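# Hook fallen bracket from tank onto drip rack peg

## Task

A newly plated bracket is lying on the bottom of the emptied tank. Using the hooked rod, lift it out and hang it through its hole on the unoccupied peg of the drip rack, then withdraw the rod from that hole. The robot itself must never make contact with any bracket, and the brackets already hanging must stay on their pegs.

## Robot and tools

ROBOT. Two seven-joint xArm arms, left_arm and right_arm, each ending in a parallel two-finger gripper with a wrist camera. left_arm's base sits near (+0.020, +0.297, 0) m and right_arm's near (+0.009, -0.366, 0) m in the scene frame, each yawed by about 2 degrees. Only the rod should touch the brackets; grip the rod, not a bracket.

FRAMES. Scene frame: origin at table-top height halfway between the nominal bases, +x away from the robots over the table, +z up, left_arm on the +y side (unrelated to image left/right). Each arm reports its gripper pose, velocities and Hand target in its own base frame, and its offsets run along its own base axes; rotations pivot about the Hand target position. Fixed cameras and the table use the scene frame. Reported hand positions may be off by a few cm, more when reaching far.

GRIPPER. Fingers point along the gripper's +z and close along its y. end_effector_position is the spot between the pads when closed, about 2 cm short of the fingertips; closing pushes the tips about 10 mm further out. Opening is absolute: +1 = fully open (0.084 m), -1 = shut. To hold something, command roughly 0.03 below the opening where the fingers first met it. Idle fingers read up to about 0.024 under the command.

execute_actions(actions, cameras). actions is a list of actions; each action is a table of up to 15 rows, one row per 1/30 s step; a short table repeats its last row until step 15. Every row has 14 numbers in [-1, 1]: left_arm dx, dy, dz, rx, ry, rz, opening, then the same seven for right_arm. The six pose numbers are an offset (not a pose) from that arm's Hand target as it was when the action began; every row of one action counts from that same start, but the next action starts anew, so repeating an offset moves further. Scale: 1.0 = 0.6 m for dx/dy/dz and 180 degrees for rx/ry/rz, which form one rotation vector. All six zero = ask nothing new of that arm; its opening number is always a command, so resend the current one to leave it. Images return only for an empty actions list or when cameras names them ("all", a list of names, or [] for none).

move(target, speed, blend, opening_speed, blocking, cameras). target is one 14-number row laid out as above, or a list of up to 15 such rows; every row is an offset from the Hand targets at the move's start (not from the previous row), same scale. Paths are straight, end together, cap at 10 s, and do not dodge obstacles or the other arm. speed: m/s, 0.002 to 1, default 0.25 (turn rate twice that in rad/s); one value or one per target. blend: corner-rounding distance in m per via point; 0 stops at each. opening_speed: rate of opening change per second on the -1..+1 scale, at least 0.2. blocking=false returns after about 0.5 s while the move continues. The extra "move:" line says how it ended (done, off_target, moving, held, fault) and which limits acted (limits=paced: pose clipped; limits=held: steps withheld). Faster moves lag and overshoot more and hit harder.

wait(seconds): 0 to 3600, sends nothing new; a running move continues. stop(): brakes the running move. zoom_image(camera, region): region [x0, y0, x1, y1] in pixels of that camera's newest image, at most 504 wide and 504 high; cameras are cam_head_left, cam_head_right, cam_high (504x504) and cam_left_wrist, cam_right_wrist (672x504). clear_fault(arm): left_arm or right_arm, only after a reported torque fault. read_manual(section): licence texts only. finished_scene(scene): ends the current scene with its number; irreversible, so call it only once the bracket hangs on the free peg and the rod is clear of it.

RESULTS. Per arm: end_effector_position (m), end_effector_quat_wxyz, velocities (dropped when joints are still), Hand target (last commanded pose after clipping; next offsets count from it), Joint positions (last value = finger opening in m), grip_measured, joint torques (include gravity and friction; not a contact gauge), Tool commands, motor temperatures, and for action calls some per-step positions. A gripper may rest short of its Hand target; the next execute_actions call re-requests it, otherwise send the gap as an offset. Commanded orientation is clipped to within 32 degrees of the measured one each step. Camera calibration is given per camera in OpenCV form; wrist poses are updated in results.

AVOID. Robot contact with any bracket; knocking hanging brackets off; dropping the rod or bracket from height or off the table; striking the tank, rack or table hard; arms touching each other (the clearance check may hold a move, but not always). A push against something continues until you command the target back past the gripper. Contact torque at a joint's load limit (wrist about 15 N m, elbow 27.3 N m, shoulder 42.9 N m) causes a torque fault that stops the arm until clear_fault. Motors heat when holding loads, stretched out or pushing: MOTOR HOT appears at 65 °C, and at 80 °C the arm is braked for 30 s or more. Large gripper turns can swing the elbow. Loose objects can be nudged occasionally.

Each tool is called after "Call:" as name([rows], argument=value, ...), one row to a line, values as JSON.

## Session

Call:
execute_actions(actions=[])

Scene clock: 0.00 s.
left_arm: end_effector_position=(+0.1900, -0.0135, +0.1089) grip_measured=+1.00 end_effector_quat_wxyz=(-0.049, +0.587, +0.808, +0.012) | right_arm: end_effector_position=(+0.2616, +0.1071, +0.1514) grip_measured=+0.99 end_effector_quat_wxyz=(-0.180, -0.574, +0.774, -0.198)
Joint positions: left_arm=[0.191 -0.94 -0.41 0.096 -0.288 1.083 -1.786 0.084] | right_arm=[-0.153 -0.347 0.81 0.613 -0.174 1.216 2.537 0.084]
Joint velocities: within noise
Joint torques (N m): no reading
Motor temperatures (°C): left_arm=[31 32 34 37 33 34 31] | right_arm=[34 34 32 34 36 40 37]
Hand target: left_arm +0.1900, -0.0135, +0.1089; -0.049, +0.587, +0.808, +0.012 | right_arm +0.2616, +0.1071, +0.1514; -0.180, -0.574, +0.774, -0.198
Tool commands: left_gripper/opening=+1.0 right_gripper/opening=+1.0

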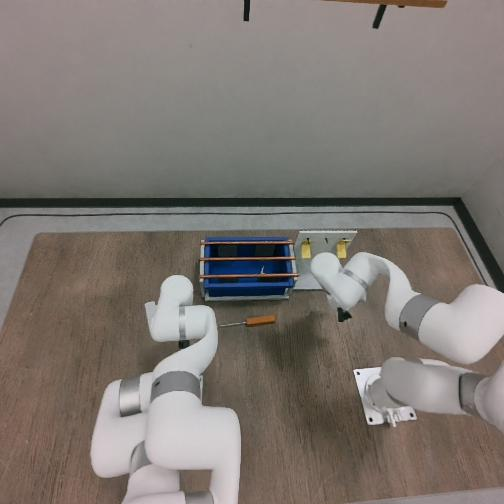

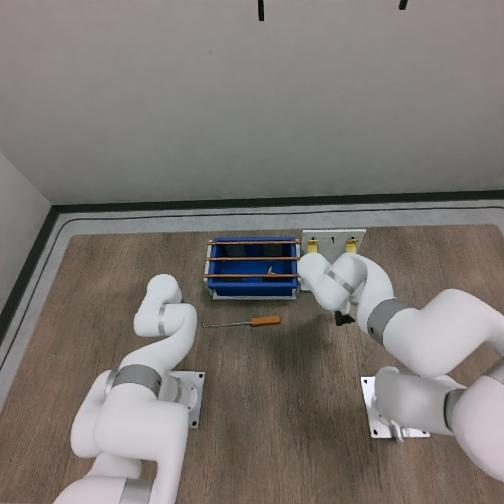

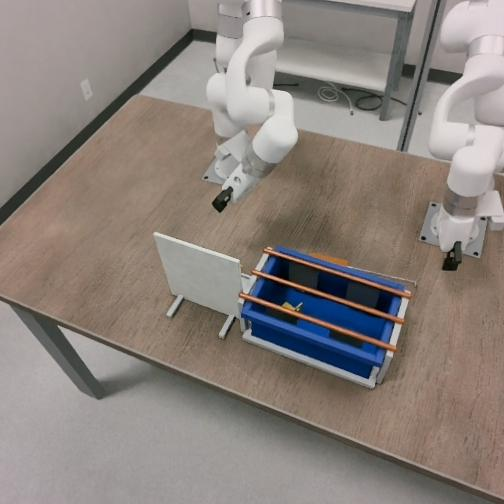

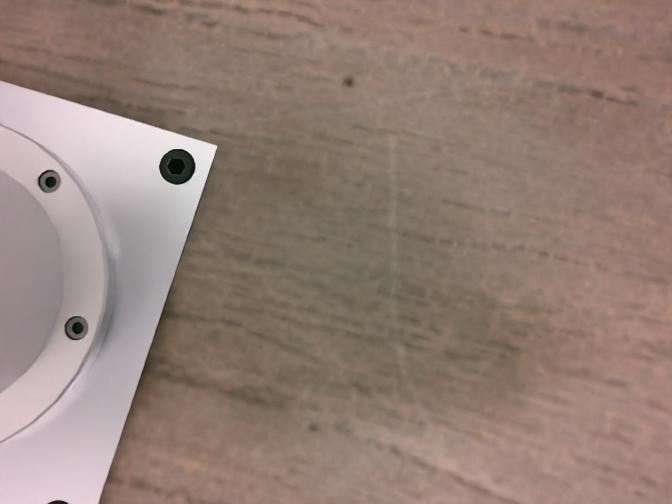

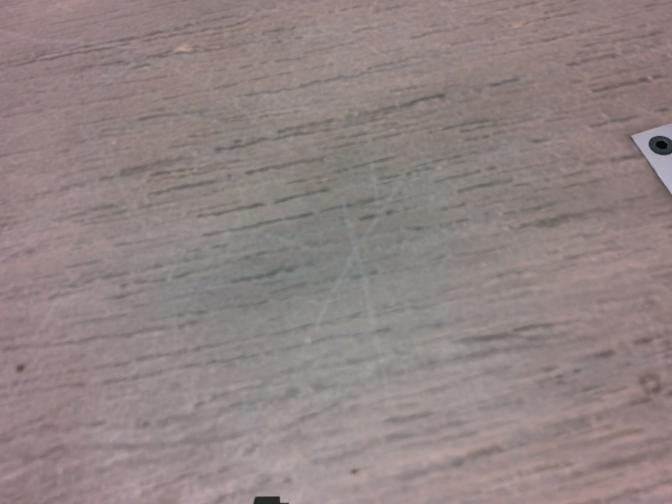

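Call:
zoom_image(camera="cam_head_left", region=[190, 220, 370, 340])

Call:
zoom_image(camera="cam_head_right", region=[190, 220, 380, 340])

Call:
zoom_image(camera="cam_high", region=[150, 220, 430, 400])

Scaled by 2.800 from the camera's image (finer frame: 720x720).

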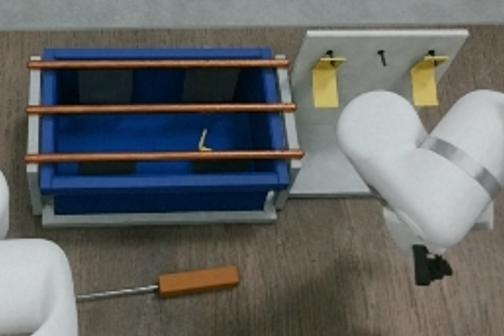

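Scaled by 2.653 from the camera's image (finer frame: 720x720).

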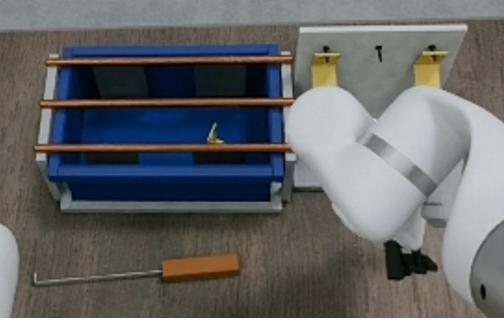

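Scaled by 1.800 from the camera's image (finer frame: 720x720).

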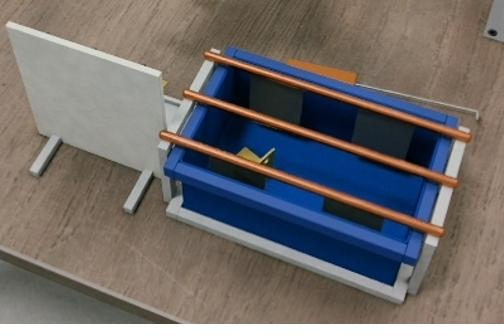

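Call:
move([
  [0,0,0.485,0,0,0,1,-0.05,-0.33,0.1,0,0,0,1],
  [0.362,-0.336,0.485,0.025,-0.039,0.91,1,-0.05,-0.33,0.1,0,0,0,1],
], speed=0.4, cameras=["all"])

Scene clock: 26.63 s.
left_arm: end_effector_position=(+0.4072, -0.2151, +0.3999) grip_measured=+1.00 end_effector_quat_wxyz=(+0.001, +0.719, -0.695, +0.000) | right_arm: end_effector_position=(+0.2316, -0.0909, +0.2114) grip_measured=+0.99 end_effector_quat_wxyz=(-0.180, -0.574, +0.774, -0.198)
Joint positions: left_arm=[1.424 -0.769 -1.189 1.643 -0.747 1.887 -4.663 0.084] | right_arm=[-0.241 -0.837 0.306 0.341 -0.336 1.21 1.957 0.084]
Joint torques (N m): left_arm=[6.34 11.39 13.68 10.6 -1.06 -0.1 -1.84] | right_arm=[-5.5 2.8 -4.7 20.32 -0.04 -2.19 -0.67]
Hand target: left_arm +0.4072, -0.2151, +0.3999; +0.001, +0.719, -0.695, +0.000 | right_arm +0.2316, -0.0909, +0.2114; -0.180, -0.574, +0.774, -0.198
Off the commanded pose: left_arm 0.000 m, 0 deg | right_arm 0.000 m, 0 deg.
move: done
cam_left_wrist: T_world_to_cam=[[-0.99966, -0.01343, 0.02235, 0.42901], [-0.0141, 0.99945, -0.02986, 0.30501], [-0.02194, -0.03017, -0.9993, 0.53552]] pos_world=[0.44491, -0.28292, 0.53467]
cam_right_wrist: T_world_to_cam=[[-0.95393, 0.28053, -0.10636, 0.30452], [0.29524, 0.81478, -0.49898, 0.17626], [-0.05332, -0.50739, -0.86006, 0.27811]] pos_world=[0.25328, -0.08792, 0.35953]

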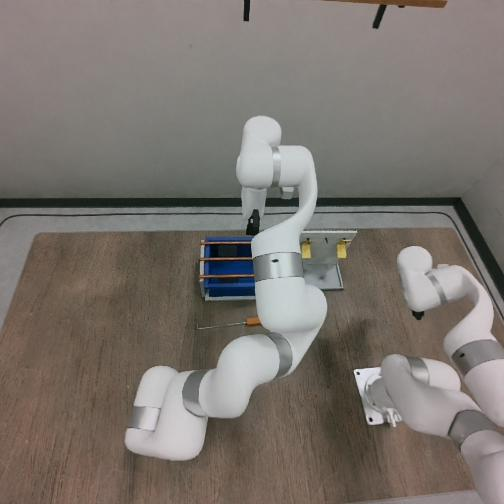

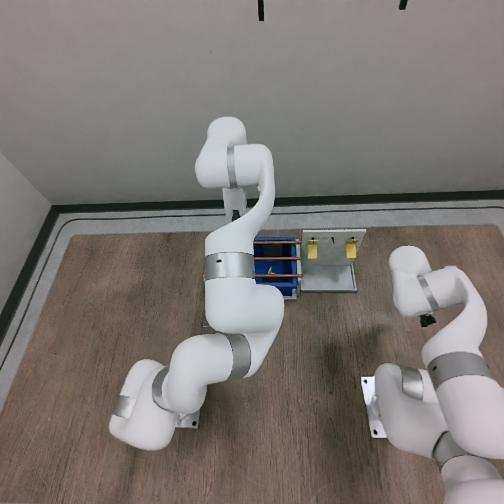

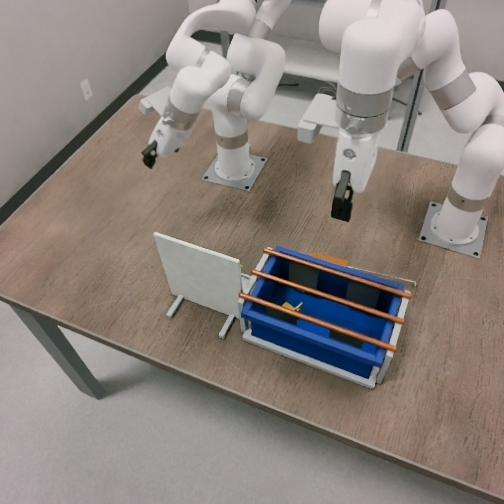

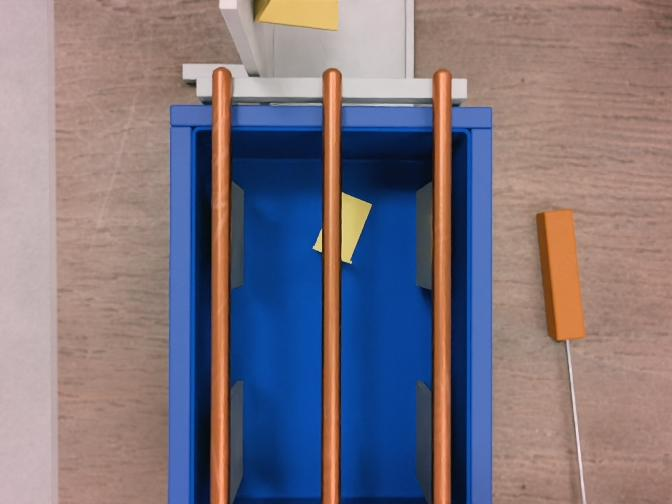

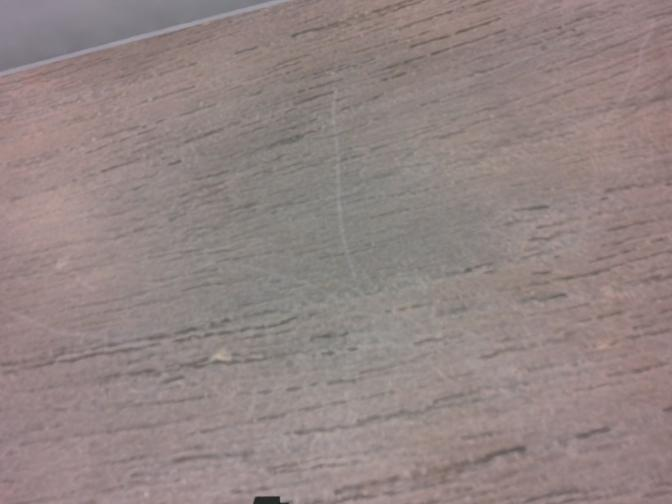

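Call:
zoom_image(camera="cam_left_wrist", region=[260, 160, 430, 290])

Call:
zoom_image(camera="cam_head_right", region=[250, 225, 370, 305])

Call:
zoom_image(camera="cam_high", region=[260, 270, 340, 340])

Scaled by 2.965 from the camera's image (finer frame: 960x720).

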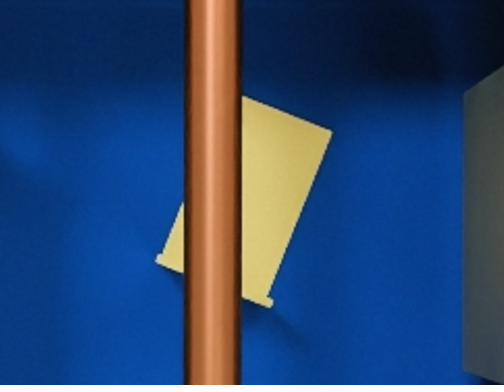

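Scaled by 4.200 from the camera's image (finer frame: 720x720).

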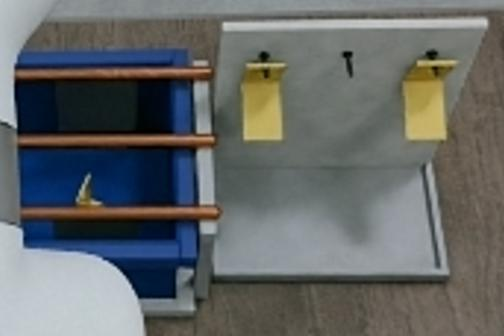

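Scaled by 6.300 from the camera's image (finer frame: 720x720).

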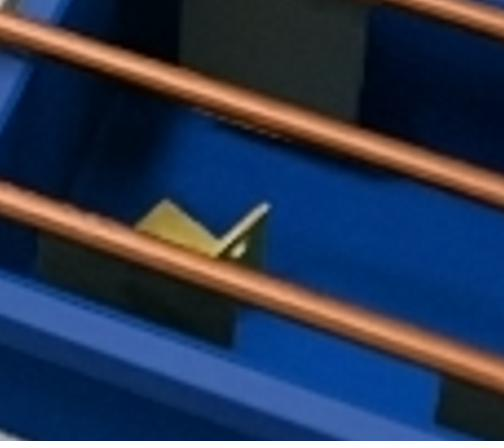

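Call:
move([
  [-0.252,-0.112,-0.2,0,0,0.0207,0.2,0,0,0.03,0,0,0,1],
  [-0.252,-0.112,-0.46,0,0,0.0207,0.2,0.03,0.381,0.023,-0.122,-0.048,0.572,1],
], speed=0.35, cameras=["all"])

Scene clock: 38.97 s.
left_arm: end_effector_position=(+0.2560, -0.2823, +0.1239) grip_measured=+0.19 end_effector_quat_wxyz=(+0.001, +0.741, -0.671, +0.000) | right_arm: end_effector_position=(+0.2496, +0.1377, +0.2252) grip_measured=+0.99 end_effector_quat_wxyz=(+0.000, +0.905, -0.001, +0.425)
Joint positions: left_arm=[0.782 -1.356 -1.305 0.751 -1.232 1.592 -4.749 0.052] | right_arm=[0.692 -1.394 0.299 -0.062 -0.48 0.747 1.104 0.084]
Joint torques (N m): left_arm=[-5.8 8.87 19.03 2.47 -1.22 -2.28 1.92] | right_arm=[-6.15 9.87 -4.89 17.54 -2.17 -2.85 -1.13]
Hand target: left_arm +0.2560, -0.2823, +0.1239; +0.001, +0.741, -0.671, +0.000 | right_arm +0.2496, +0.1377, +0.2252; +0.000, +0.905, -0.001, +0.425
Off the commanded pose: left_arm 0.000 m, 0 deg | right_arm 0.000 m, 0 deg.
move: done
cam_left_wrist: T_world_to_cam=[[-0.99667, -0.07837, 0.02234, 0.26404], [-0.07902, 0.99643, -0.02987, 0.37759], [-0.01992, -0.03154, -0.9993, 0.25346]] pos_world=[0.29805, -0.34755, 0.25867]
cam_right_wrist: T_world_to_cam=[[-0.01687, -0.99976, -0.01395, 0.18068], [-0.6429, 0.02153, -0.76565, 0.39502], [0.76576, -0.00395, -0.64311, 0.08423]] pos_world=[0.1925, 0.17247, 0.35913]

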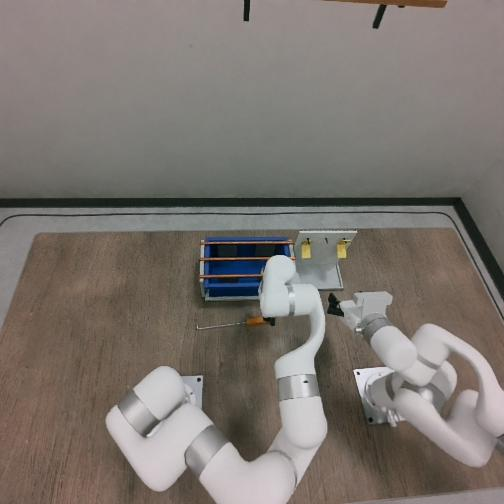

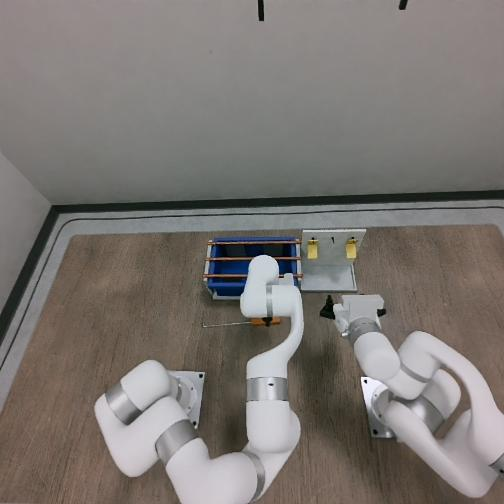

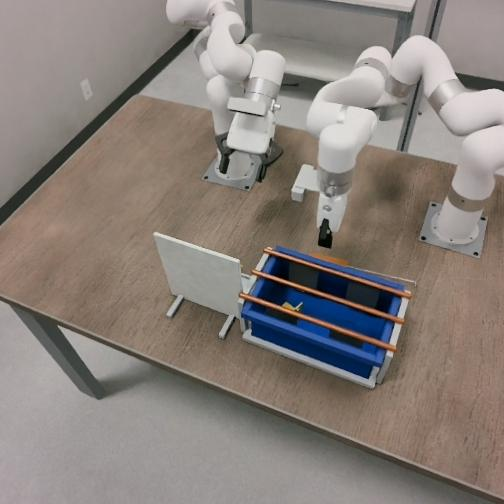

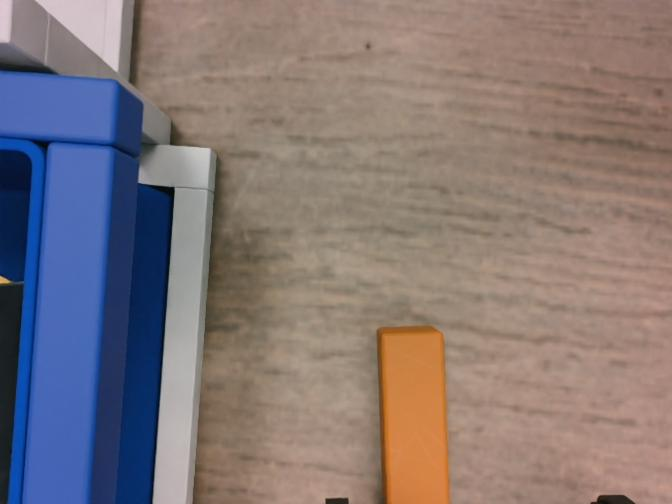

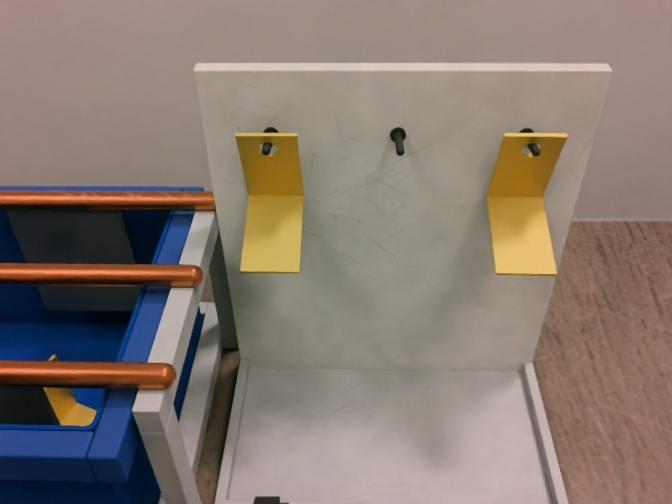

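Call:
zoom_image(camera="cam_right_wrist", region=[190, 50, 630, 300])

Call:
zoom_image(camera="cam_right_wrist", region=[0, 340, 150, 440])

Call:
zoom_image(camera="cam_right_wrist", region=[230, 110, 310, 170])

Scaled by 1.145 from the camera's image (finer frame: 960x720).

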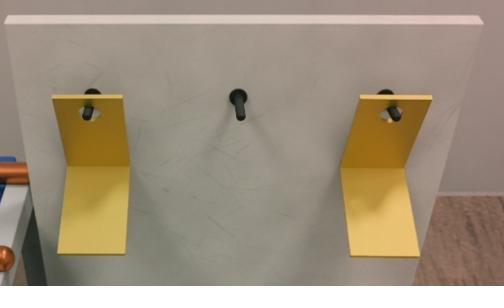

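Scaled by 3.360 from the camera's image (finer frame: 960x720).

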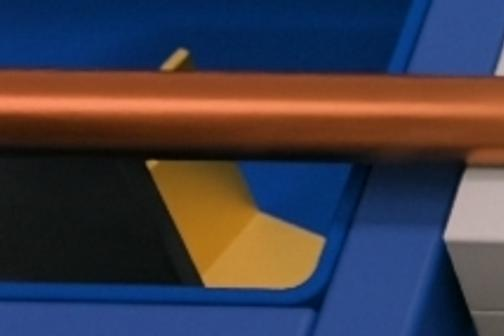

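Scaled by 6.300 from the camera's image (finer frame: 960x720).

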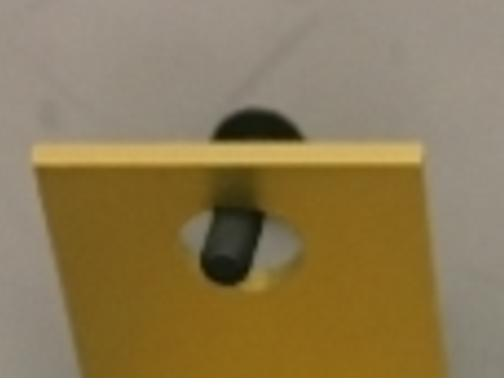

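Call:
move([
  [0.005,0,-0.155,0,0,0.0083,0.2,0,0,0,0,0,0,1],
  [0.005,0,-0.155,0,0,0.0083,-0.9,0,0,0,0,0,0,1],
], speed=0.15, opening_speed=1.2, cameras=["cam_left_wrist"])

Scene clock: 59.27 s.
left_arm: end_effector_position=(+0.2590, -0.2823, +0.0309) grip_measured=-0.50 end_effector_quat_wxyz=(+0.001, +0.750, -0.661, +0.000) | right_arm: end_effector_position=(+0.2496, +0.1377, +0.2252) grip_measured=+0.99 end_effector_quat_wxyz=(+0.000, +0.905, -0.001, +0.425)
Joint positions: left_arm=[0.803 -1.418 -1.562 0.703 -1.466 1.462 -4.744 0.022] | right_arm=[0.692 -1.394 0.299 -0.062 -0.48 0.747 1.104 0.084]
Joint torques (N m): left_arm=[5.4 11.07 19.29 3.31 -0.74 -1.01 1.45] | right_arm=[-6.35 10.35 -4.7 19.5 -2.06 -2.86 -1.09]
Hand target: left_arm +0.2590, -0.2823, +0.0309; +0.001, +0.750, -0.661, +0.000 | right_arm +0.2496, +0.1377, +0.2252; +0.000, +0.905, -0.001, +0.425
Off the commanded pose: left_arm 0.000 m, 0 deg | right_arm 0.000 m, 0 deg.
move: done
cam_left_wrist: T_world_to_cam=[[-0.99428, -0.1044, 0.02237, 0.26107], [-0.10504, 0.99402, -0.02984, 0.38105], [-0.01912, -0.03202, -0.9993, 0.16025]] pos_world=[0.30267, -0.34638, 0.16567]

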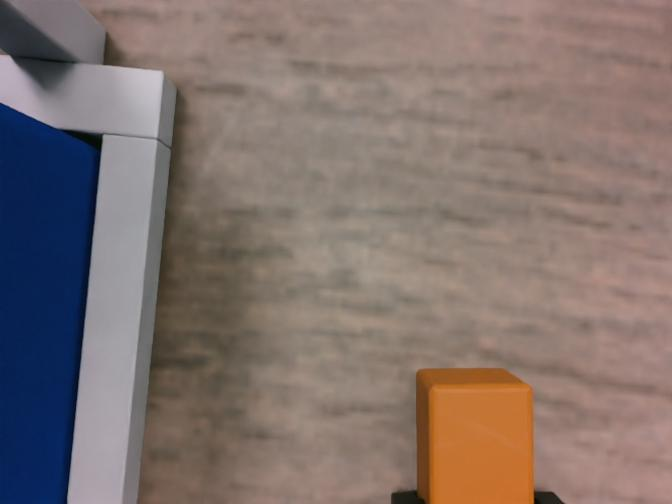

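Call:
move([
  [0,0,0.4,0,0,0,-0.9,0,0,0,0,0,0,1],
  [0.1,0,0.62,-0.318,-0.253,0.299,-0.9,0,0,0,0,0,0,1],
], speed=0.3, cameras=["all"])

Scene clock: 79.37 s.
left_arm: end_effector_position=(+0.3190, -0.2823, +0.4029) grip_measured=-0.50 end_effector_quat_wxyz=(+0.101, +0.805, -0.148, +0.565) | right_arm: end_effector_position=(+0.2496, +0.1377, +0.2252) grip_measured=+0.99 end_effector_quat_wxyz=(+0.000, +0.905, -0.001, +0.425)
Joint positions: left_arm=[0.682 -1.952 -0.869 0.487 -1.701 1.139 -5.785 0.022] | right_arm=[0.692 -1.394 0.299 -0.062 -0.48 0.747 1.104 0.084]
Joint torques (N m): left_arm=[6.35 8.21 12.8 3.55 -1.7 -2.88 -1.89] | right_arm=[-6.37 10.22 -4.4 19.5 -2.09 -2.91 -1.03]
Hand target: left_arm +0.3190, -0.2823, +0.4029; +0.101, +0.805, -0.148, +0.565 | right_arm +0.2496, +0.1377, +0.2252; +0.000, +0.905, -0.001, +0.425
Off the commanded pose: left_arm 0.000 m, 0 deg | right_arm 0.000 m, 0 deg.
move: done
cam_left_wrist: T_world_to_cam=[[-0.37781, -0.92573, -0.01687, -0.10029], [-0.28507, 0.13364, -0.94914, 0.58332], [0.8809, -0.35379, -0.31439, -0.12075]] pos_world=[0.23476, -0.21351, 0.514]
cam_right_wrist: T_world_to_cam=[[-0.01687, -0.99976, -0.01395, 0.18058], [-0.6429, 0.02153, -0.76565, 0.39502], [0.76576, -0.00395, -0.64311, 0.08423]] pos_world=[0.1925, 0.17236, 0.35913]

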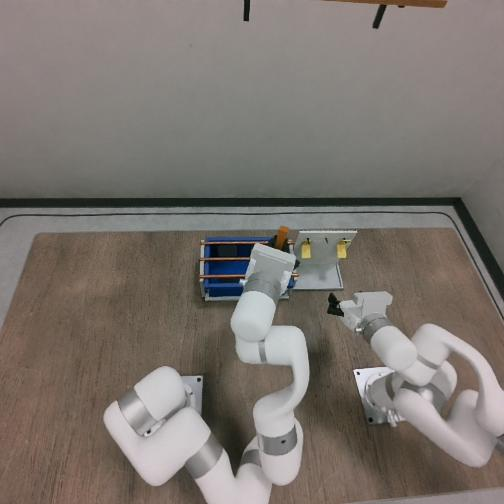

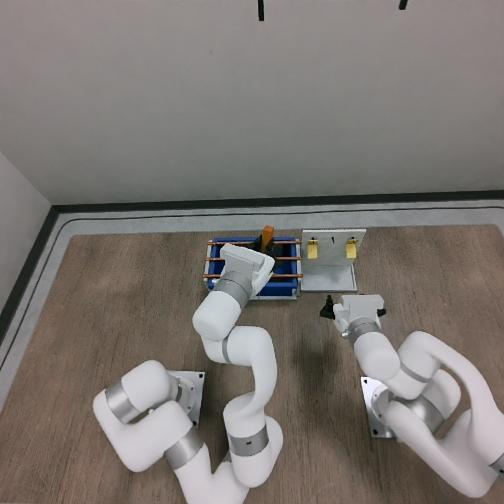

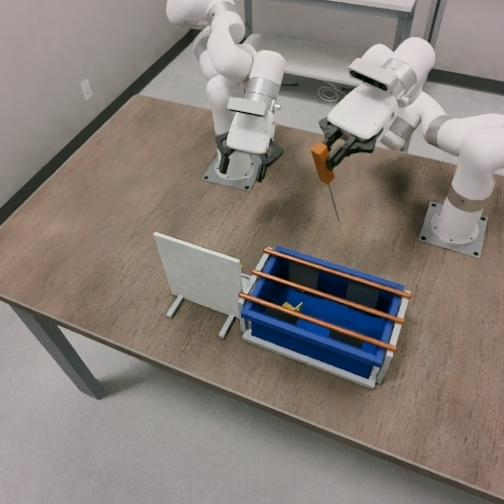

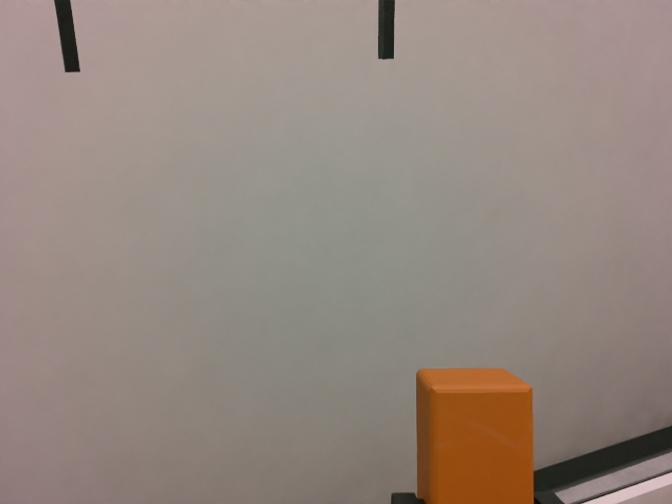

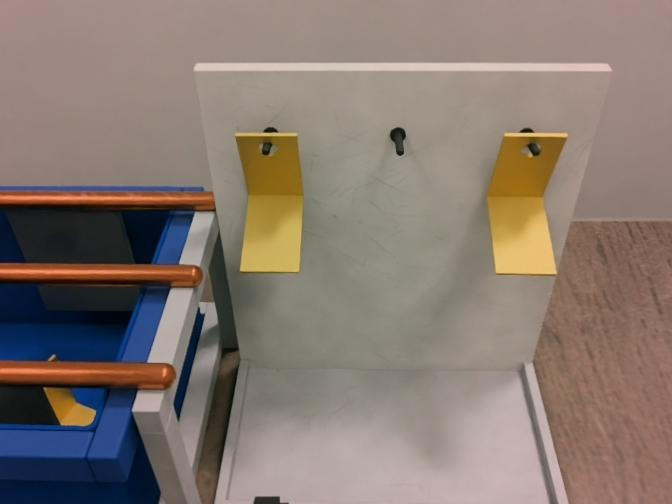

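Call:
move([
  [0,0,0,0,0,0,-0.9,0,0,0.2,0,0,0,1],
  [0,0,0,0,0,0,-0.9,0.211,0,0.2,-0.0437,0.0546,0.4098,1],
], speed=0.3, cameras=["cam_right_wrist","cam_head_right"])

Call:
zoom_image(camera="cam_right_wrist", region=[200, 150, 600, 450])

Scene clock: 91.13 s.
left_arm: end_effector_position=(+0.3190, -0.2823, +0.4029) grip_measured=-0.50 end_effector_quat_wxyz=(+0.101, +0.805, -0.148, +0.565) | right_arm: end_effector_position=(+0.3762, +0.1377, +0.3452) grip_measured=+0.99 end_effector_quat_wxyz=(-0.197, +0.754, +0.569, +0.265)
Joint positions: left_arm=[0.682 -1.952 -0.869 0.487 -1.701 1.139 -5.785 0.022] | right_arm=[1.366 -1.057 -0.924 0.791 -0.397 1.026 -0.63 0.084]
Joint torques (N m): left_arm=[6.35 8.33 12.78 4.86 -1.47 -2.82 -1.93] | right_arm=[6.75 12.1 13.82 15.78 3.01 -0.74 -1.06]
Hand target: left_arm +0.3190, -0.2823, +0.4029; +0.101, +0.805, -0.148, +0.565 | right_arm +0.3762, +0.1377, +0.3452; -0.197, +0.754, +0.569, +0.265
Off the commanded pose: left_arm 0.000 m, 0 deg | right_arm 0.000 m, 0 deg.
move: done
cam_right_wrist: T_world_to_cam=[[0.9561, -0.29301, -0.00431, -0.28227], [-0.23265, -0.75005, -0.61911, 0.4697], [0.17817, 0.59294, -0.78529, 0.25243]] pos_world=[0.33418, 0.11991, 0.48781]
Images, in order (width x height): cam_head_right 504x504, cam_right_wrist 672x504.

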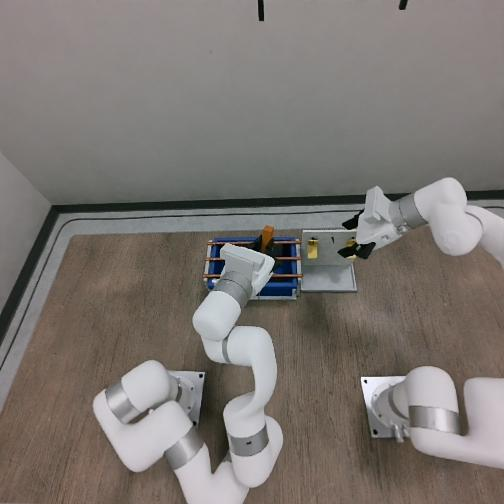

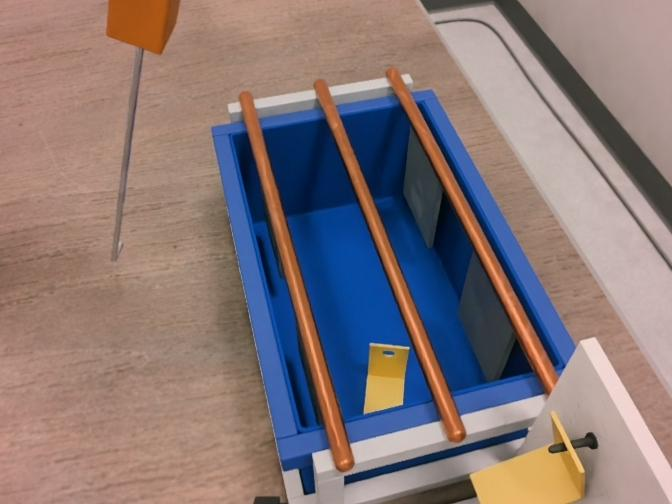

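Scaled by 1.260 from the camera's image (finer frame: 960x720).

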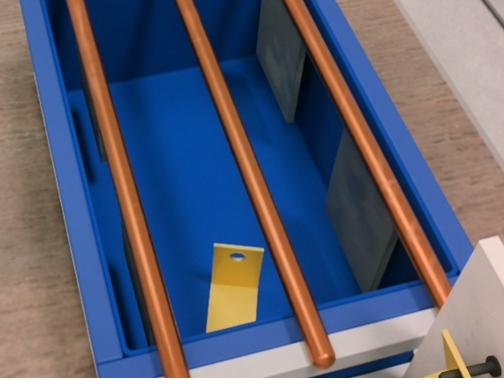

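Call:
zoom_image(camera="cam_right_wrist", region=[90, 200, 160, 280])

Call:
zoom_image(camera="cam_right_wrist", region=[350, 330, 420, 420])

Scaled by 6.300 from the camera's image (finer frame: 960x720).

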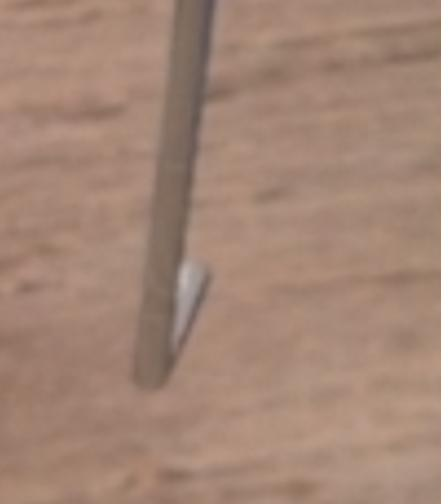

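Scaled by 5.600 from the camera's image (finer frame: 960x720).

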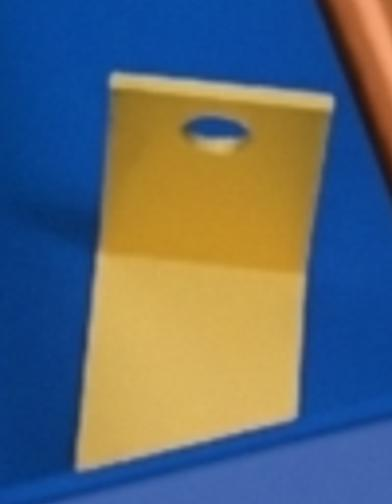

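Call:
move([
  [0.2,-0.06,0.15,0,0,0,-0.9,0,0,0,0,0,0,1],
  [0.392,-0.118,0.1,0,0,0,-0.9,0,0,0,0,0,0,1],
], speed=0.25, blend=0.03, cameras=["all"])

Scene clock: 106.00 s.
left_arm: end_effector_position=(+0.5542, -0.3531, +0.4629) grip_measured=-0.50 end_effector_quat_wxyz=(+0.101, +0.805, -0.148, +0.565) | right_arm: end_effector_position=(+0.3762, +0.1377, +0.3452) grip_measured=+0.99 end_effector_quat_wxyz=(-0.197, +0.754, +0.569, +0.265)
Joint positions: left_arm=[1.393 -1.496 -1.038 1.26 -1.969 0.996 -5.665 0.022] | right_arm=[1.367 -1.057 -0.924 0.791 -0.397 1.026 -0.63 0.084]
Joint torques (N m): left_arm=[6.51 33.02 21.85 3.57 -1.32 -2.79 -1.86] | right_arm=[6.75 12.25 13.8 15.85 2.83 -0.76 -1.08]
Hand target: left_arm +0.5542, -0.3531, +0.4629; +0.101, +0.805, -0.148, +0.565 | right_arm +0.3762, +0.1377, +0.3452; -0.197, +0.754, +0.569, +0.265
Off the commanded pose: left_arm 0.000 m, 0 deg | right_arm 0.000 m, 0 deg.
move: done
cam_left_wrist: T_world_to_cam=[[-0.37782, -0.92572, -0.017, -0.07587], [-0.28491, 0.13372, -0.94918, 0.71674], [0.88095, -0.35377, -0.31427, -0.3342]] pos_world=[0.46996, -0.28431, 0.574]
cam_right_wrist: T_world_to_cam=[[0.95612, -0.29295, -0.00439, -0.28225], [-0.23266, -0.75006, -0.61909, 0.4697], [0.17807, 0.59295, -0.7853, 0.25247]] pos_world=[0.33418, 0.11991, 0.48781]

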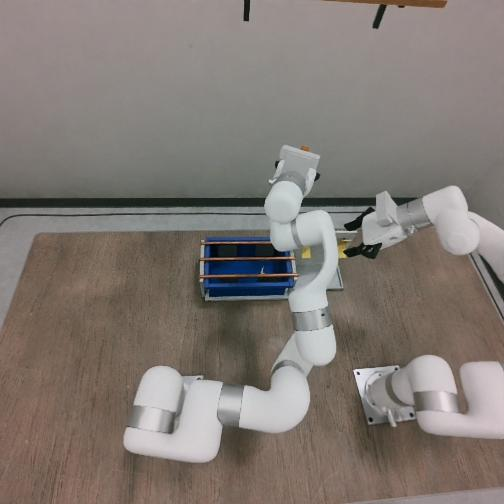

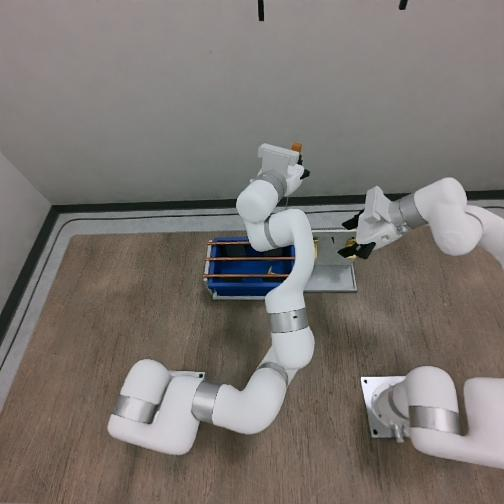

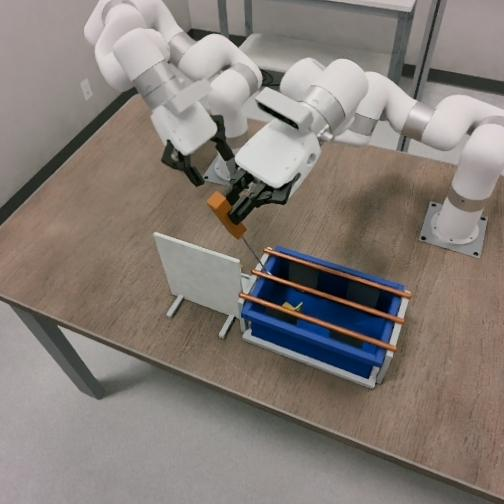

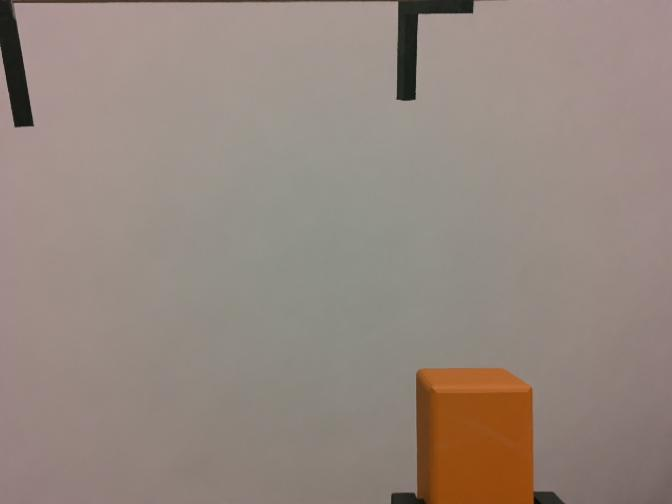

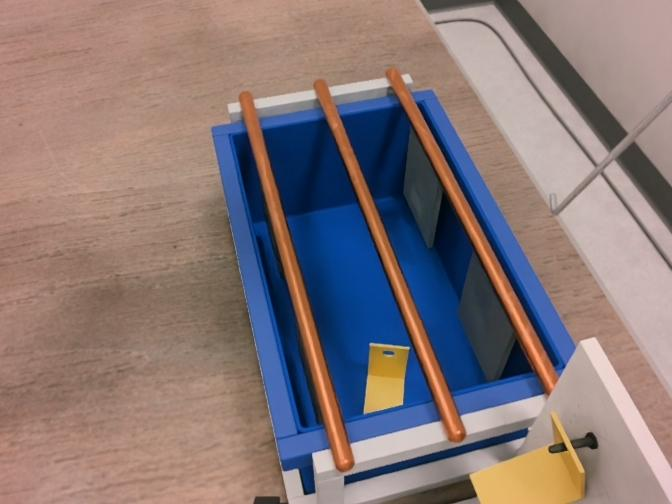

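Call:
zoom_image(camera="cam_high", region=[240, 240, 320, 320])

Call:
zoom_image(camera="cam_right_wrist", region=[520, 170, 590, 240])

Scaled by 6.300 from the camera's image (finer frame: 720x720).

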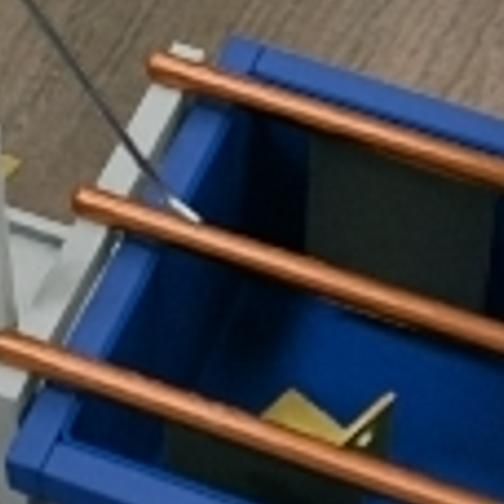

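Scaled by 7.200 from the camera's image (finer frame: 960x720).

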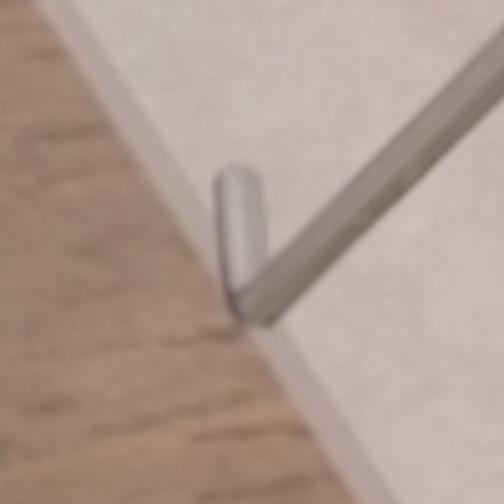

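Call:
move(target=[-0.0427,0.031,-0.125,0,0,0,-0.9,0,0,0,0,0,0,1], speed=0.15, cameras=["cam_high","cam_right_wrist"])

Call:
zoom_image(camera="cam_high", region=[240, 240, 320, 320])

Call:
zoom_image(camera="cam_right_wrist", region=[350, 230, 530, 410])

Scene clock: 120.13 s.
left_arm: end_effector_position=(+0.5286, -0.3345, +0.3879) grip_measured=-0.50 end_effector_quat_wxyz=(+0.101, +0.805, -0.148, +0.565) | right_arm: end_effector_position=(+0.3762, +0.1377, +0.3452) grip_measured=+0.99 end_effector_quat_wxyz=(-0.197, +0.754, +0.569, +0.265)
Joint positions: left_arm=[1.247 -1.622 -1.138 1.024 -2.102 0.951 -5.573 0.022] | right_arm=[1.367 -1.057 -0.924 0.791 -0.397 1.026 -0.63 0.084]
Joint torques (N m): left_arm=[-5.88 15.44 21.97 -0.85 -1.64 -2.66 1.85] | right_arm=[6.58 12.28 13.83 15.95 2.9 -0.71 -1.03]
Hand target: left_arm +0.5286, -0.3345, +0.3879; +0.101, +0.805, -0.148, +0.565 | right_arm +0.3762, +0.1377, +0.3452; -0.197, +0.754, +0.569, +0.265
Off the commanded pose: left_arm 0.000 m, 0 deg | right_arm 0.000 m, 0 deg.
move: done
cam_right_wrist: T_world_to_cam=[[0.95612, -0.29295, -0.00439, -0.28225], [-0.23266, -0.75006, -0.61909, 0.4697], [0.17807, 0.59295, -0.7853, 0.25247]] pos_world=[0.33418, 0.11991, 0.48781]

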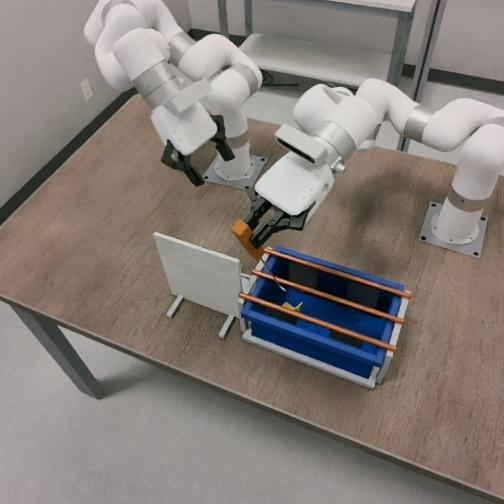

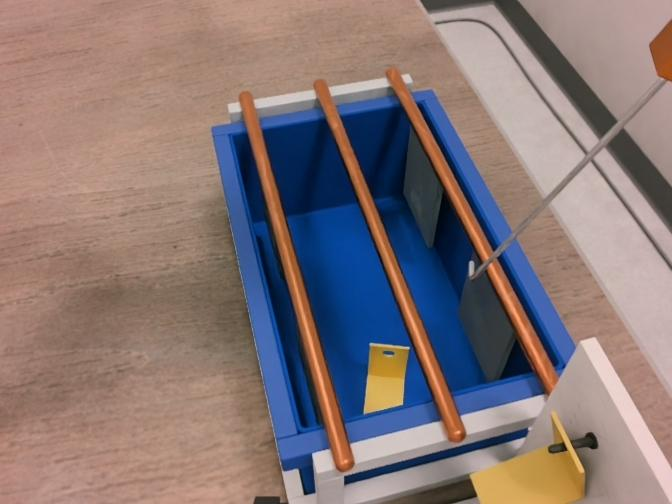

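Scaled by 6.300 from the camera's image (finer frame: 720x720).

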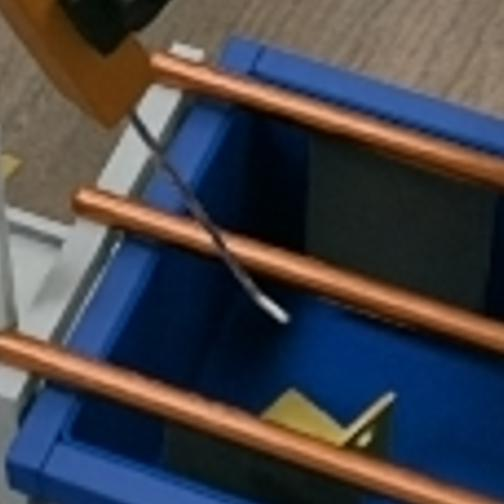

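Scaled by 2.800 from the camera's image (finer frame: 960x720).

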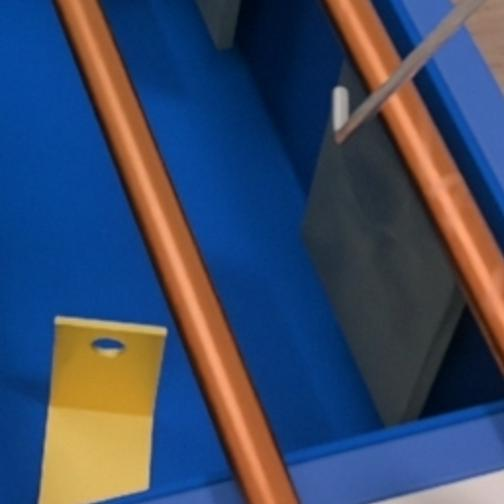

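Call:
move(target=[-0.0342,0.0128,-0.1,0,0,0,-0.9,0,0,0,0,0,0,1], speed=0.1, cameras=["cam_high","cam_right_wrist"])

Call:
zoom_image(camera="cam_high", region=[240, 240, 320, 320])

Call:
zoom_image(camera="cam_right_wrist", region=[350, 230, 530, 410])

Scene clock: 126.60 s.
left_arm: end_effector_position=(+0.5081, -0.3268, +0.3279) grip_measured=-0.50 end_effector_quat_wxyz=(+0.101, +0.805, -0.148, +0.565) | right_arm: end_effector_position=(+0.3762, +0.1377, +0.3452) grip_measured=+0.99 end_effector_quat_wxyz=(-0.197, +0.754, +0.569, +0.265)
Joint positions: left_arm=[1.133 -1.72 -1.251 0.885 -2.221 0.905 -5.539 0.022] | right_arm=[1.367 -1.057 -0.924 0.791 -0.397 1.026 -0.63 0.084]
Joint torques (N m): left_arm=[-5.74 13.07 21.69 -1.96 -1.7 -2.65 1.85] | right_arm=[6.57 12.08 13.85 15.86 2.88 -0.66 -0.86]
Hand target: left_arm +0.5081, -0.3268, +0.3279; +0.101, +0.805, -0.148, +0.565 | right_arm +0.3762, +0.1377, +0.3452; -0.197, +0.754, +0.569, +0.265
Off the commanded pose: left_arm 0.000 m, 0 deg | right_arm 0.000 m, 0 deg.
move: done
cam_right_wrist: T_world_to_cam=[[0.95612, -0.29295, -0.00439, -0.28225], [-0.23266, -0.75006, -0.61909, 0.4697], [0.17807, 0.59295, -0.7853, 0.25247]] pos_world=[0.33418, 0.11991, 0.48781]

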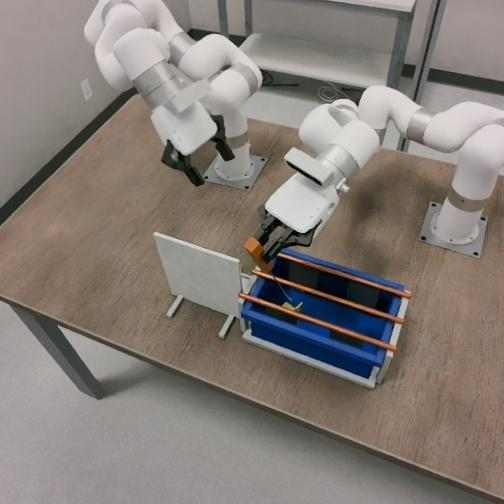

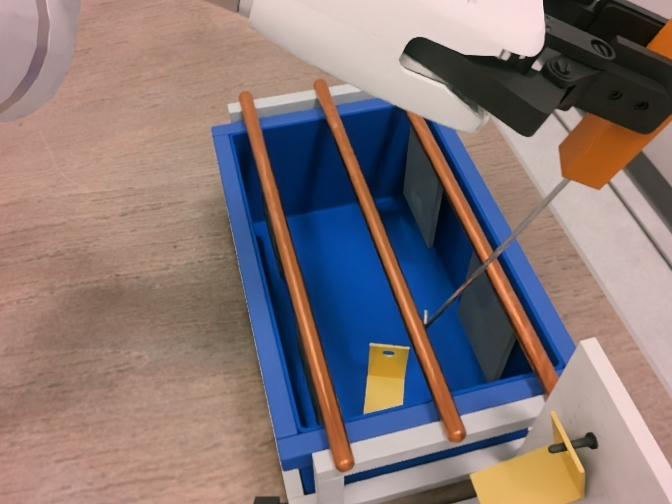

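Scaled by 6.300 from the camera's image (finer frame: 720x720).

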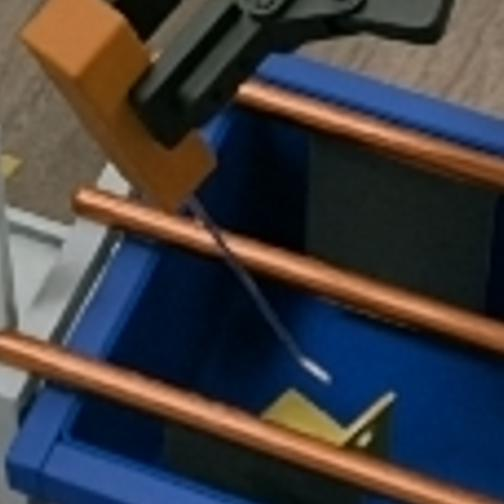

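Scaled by 2.800 from the camera's image (finer frame: 960x720).

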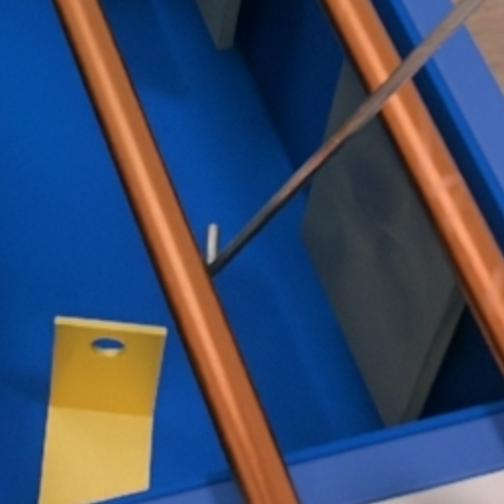

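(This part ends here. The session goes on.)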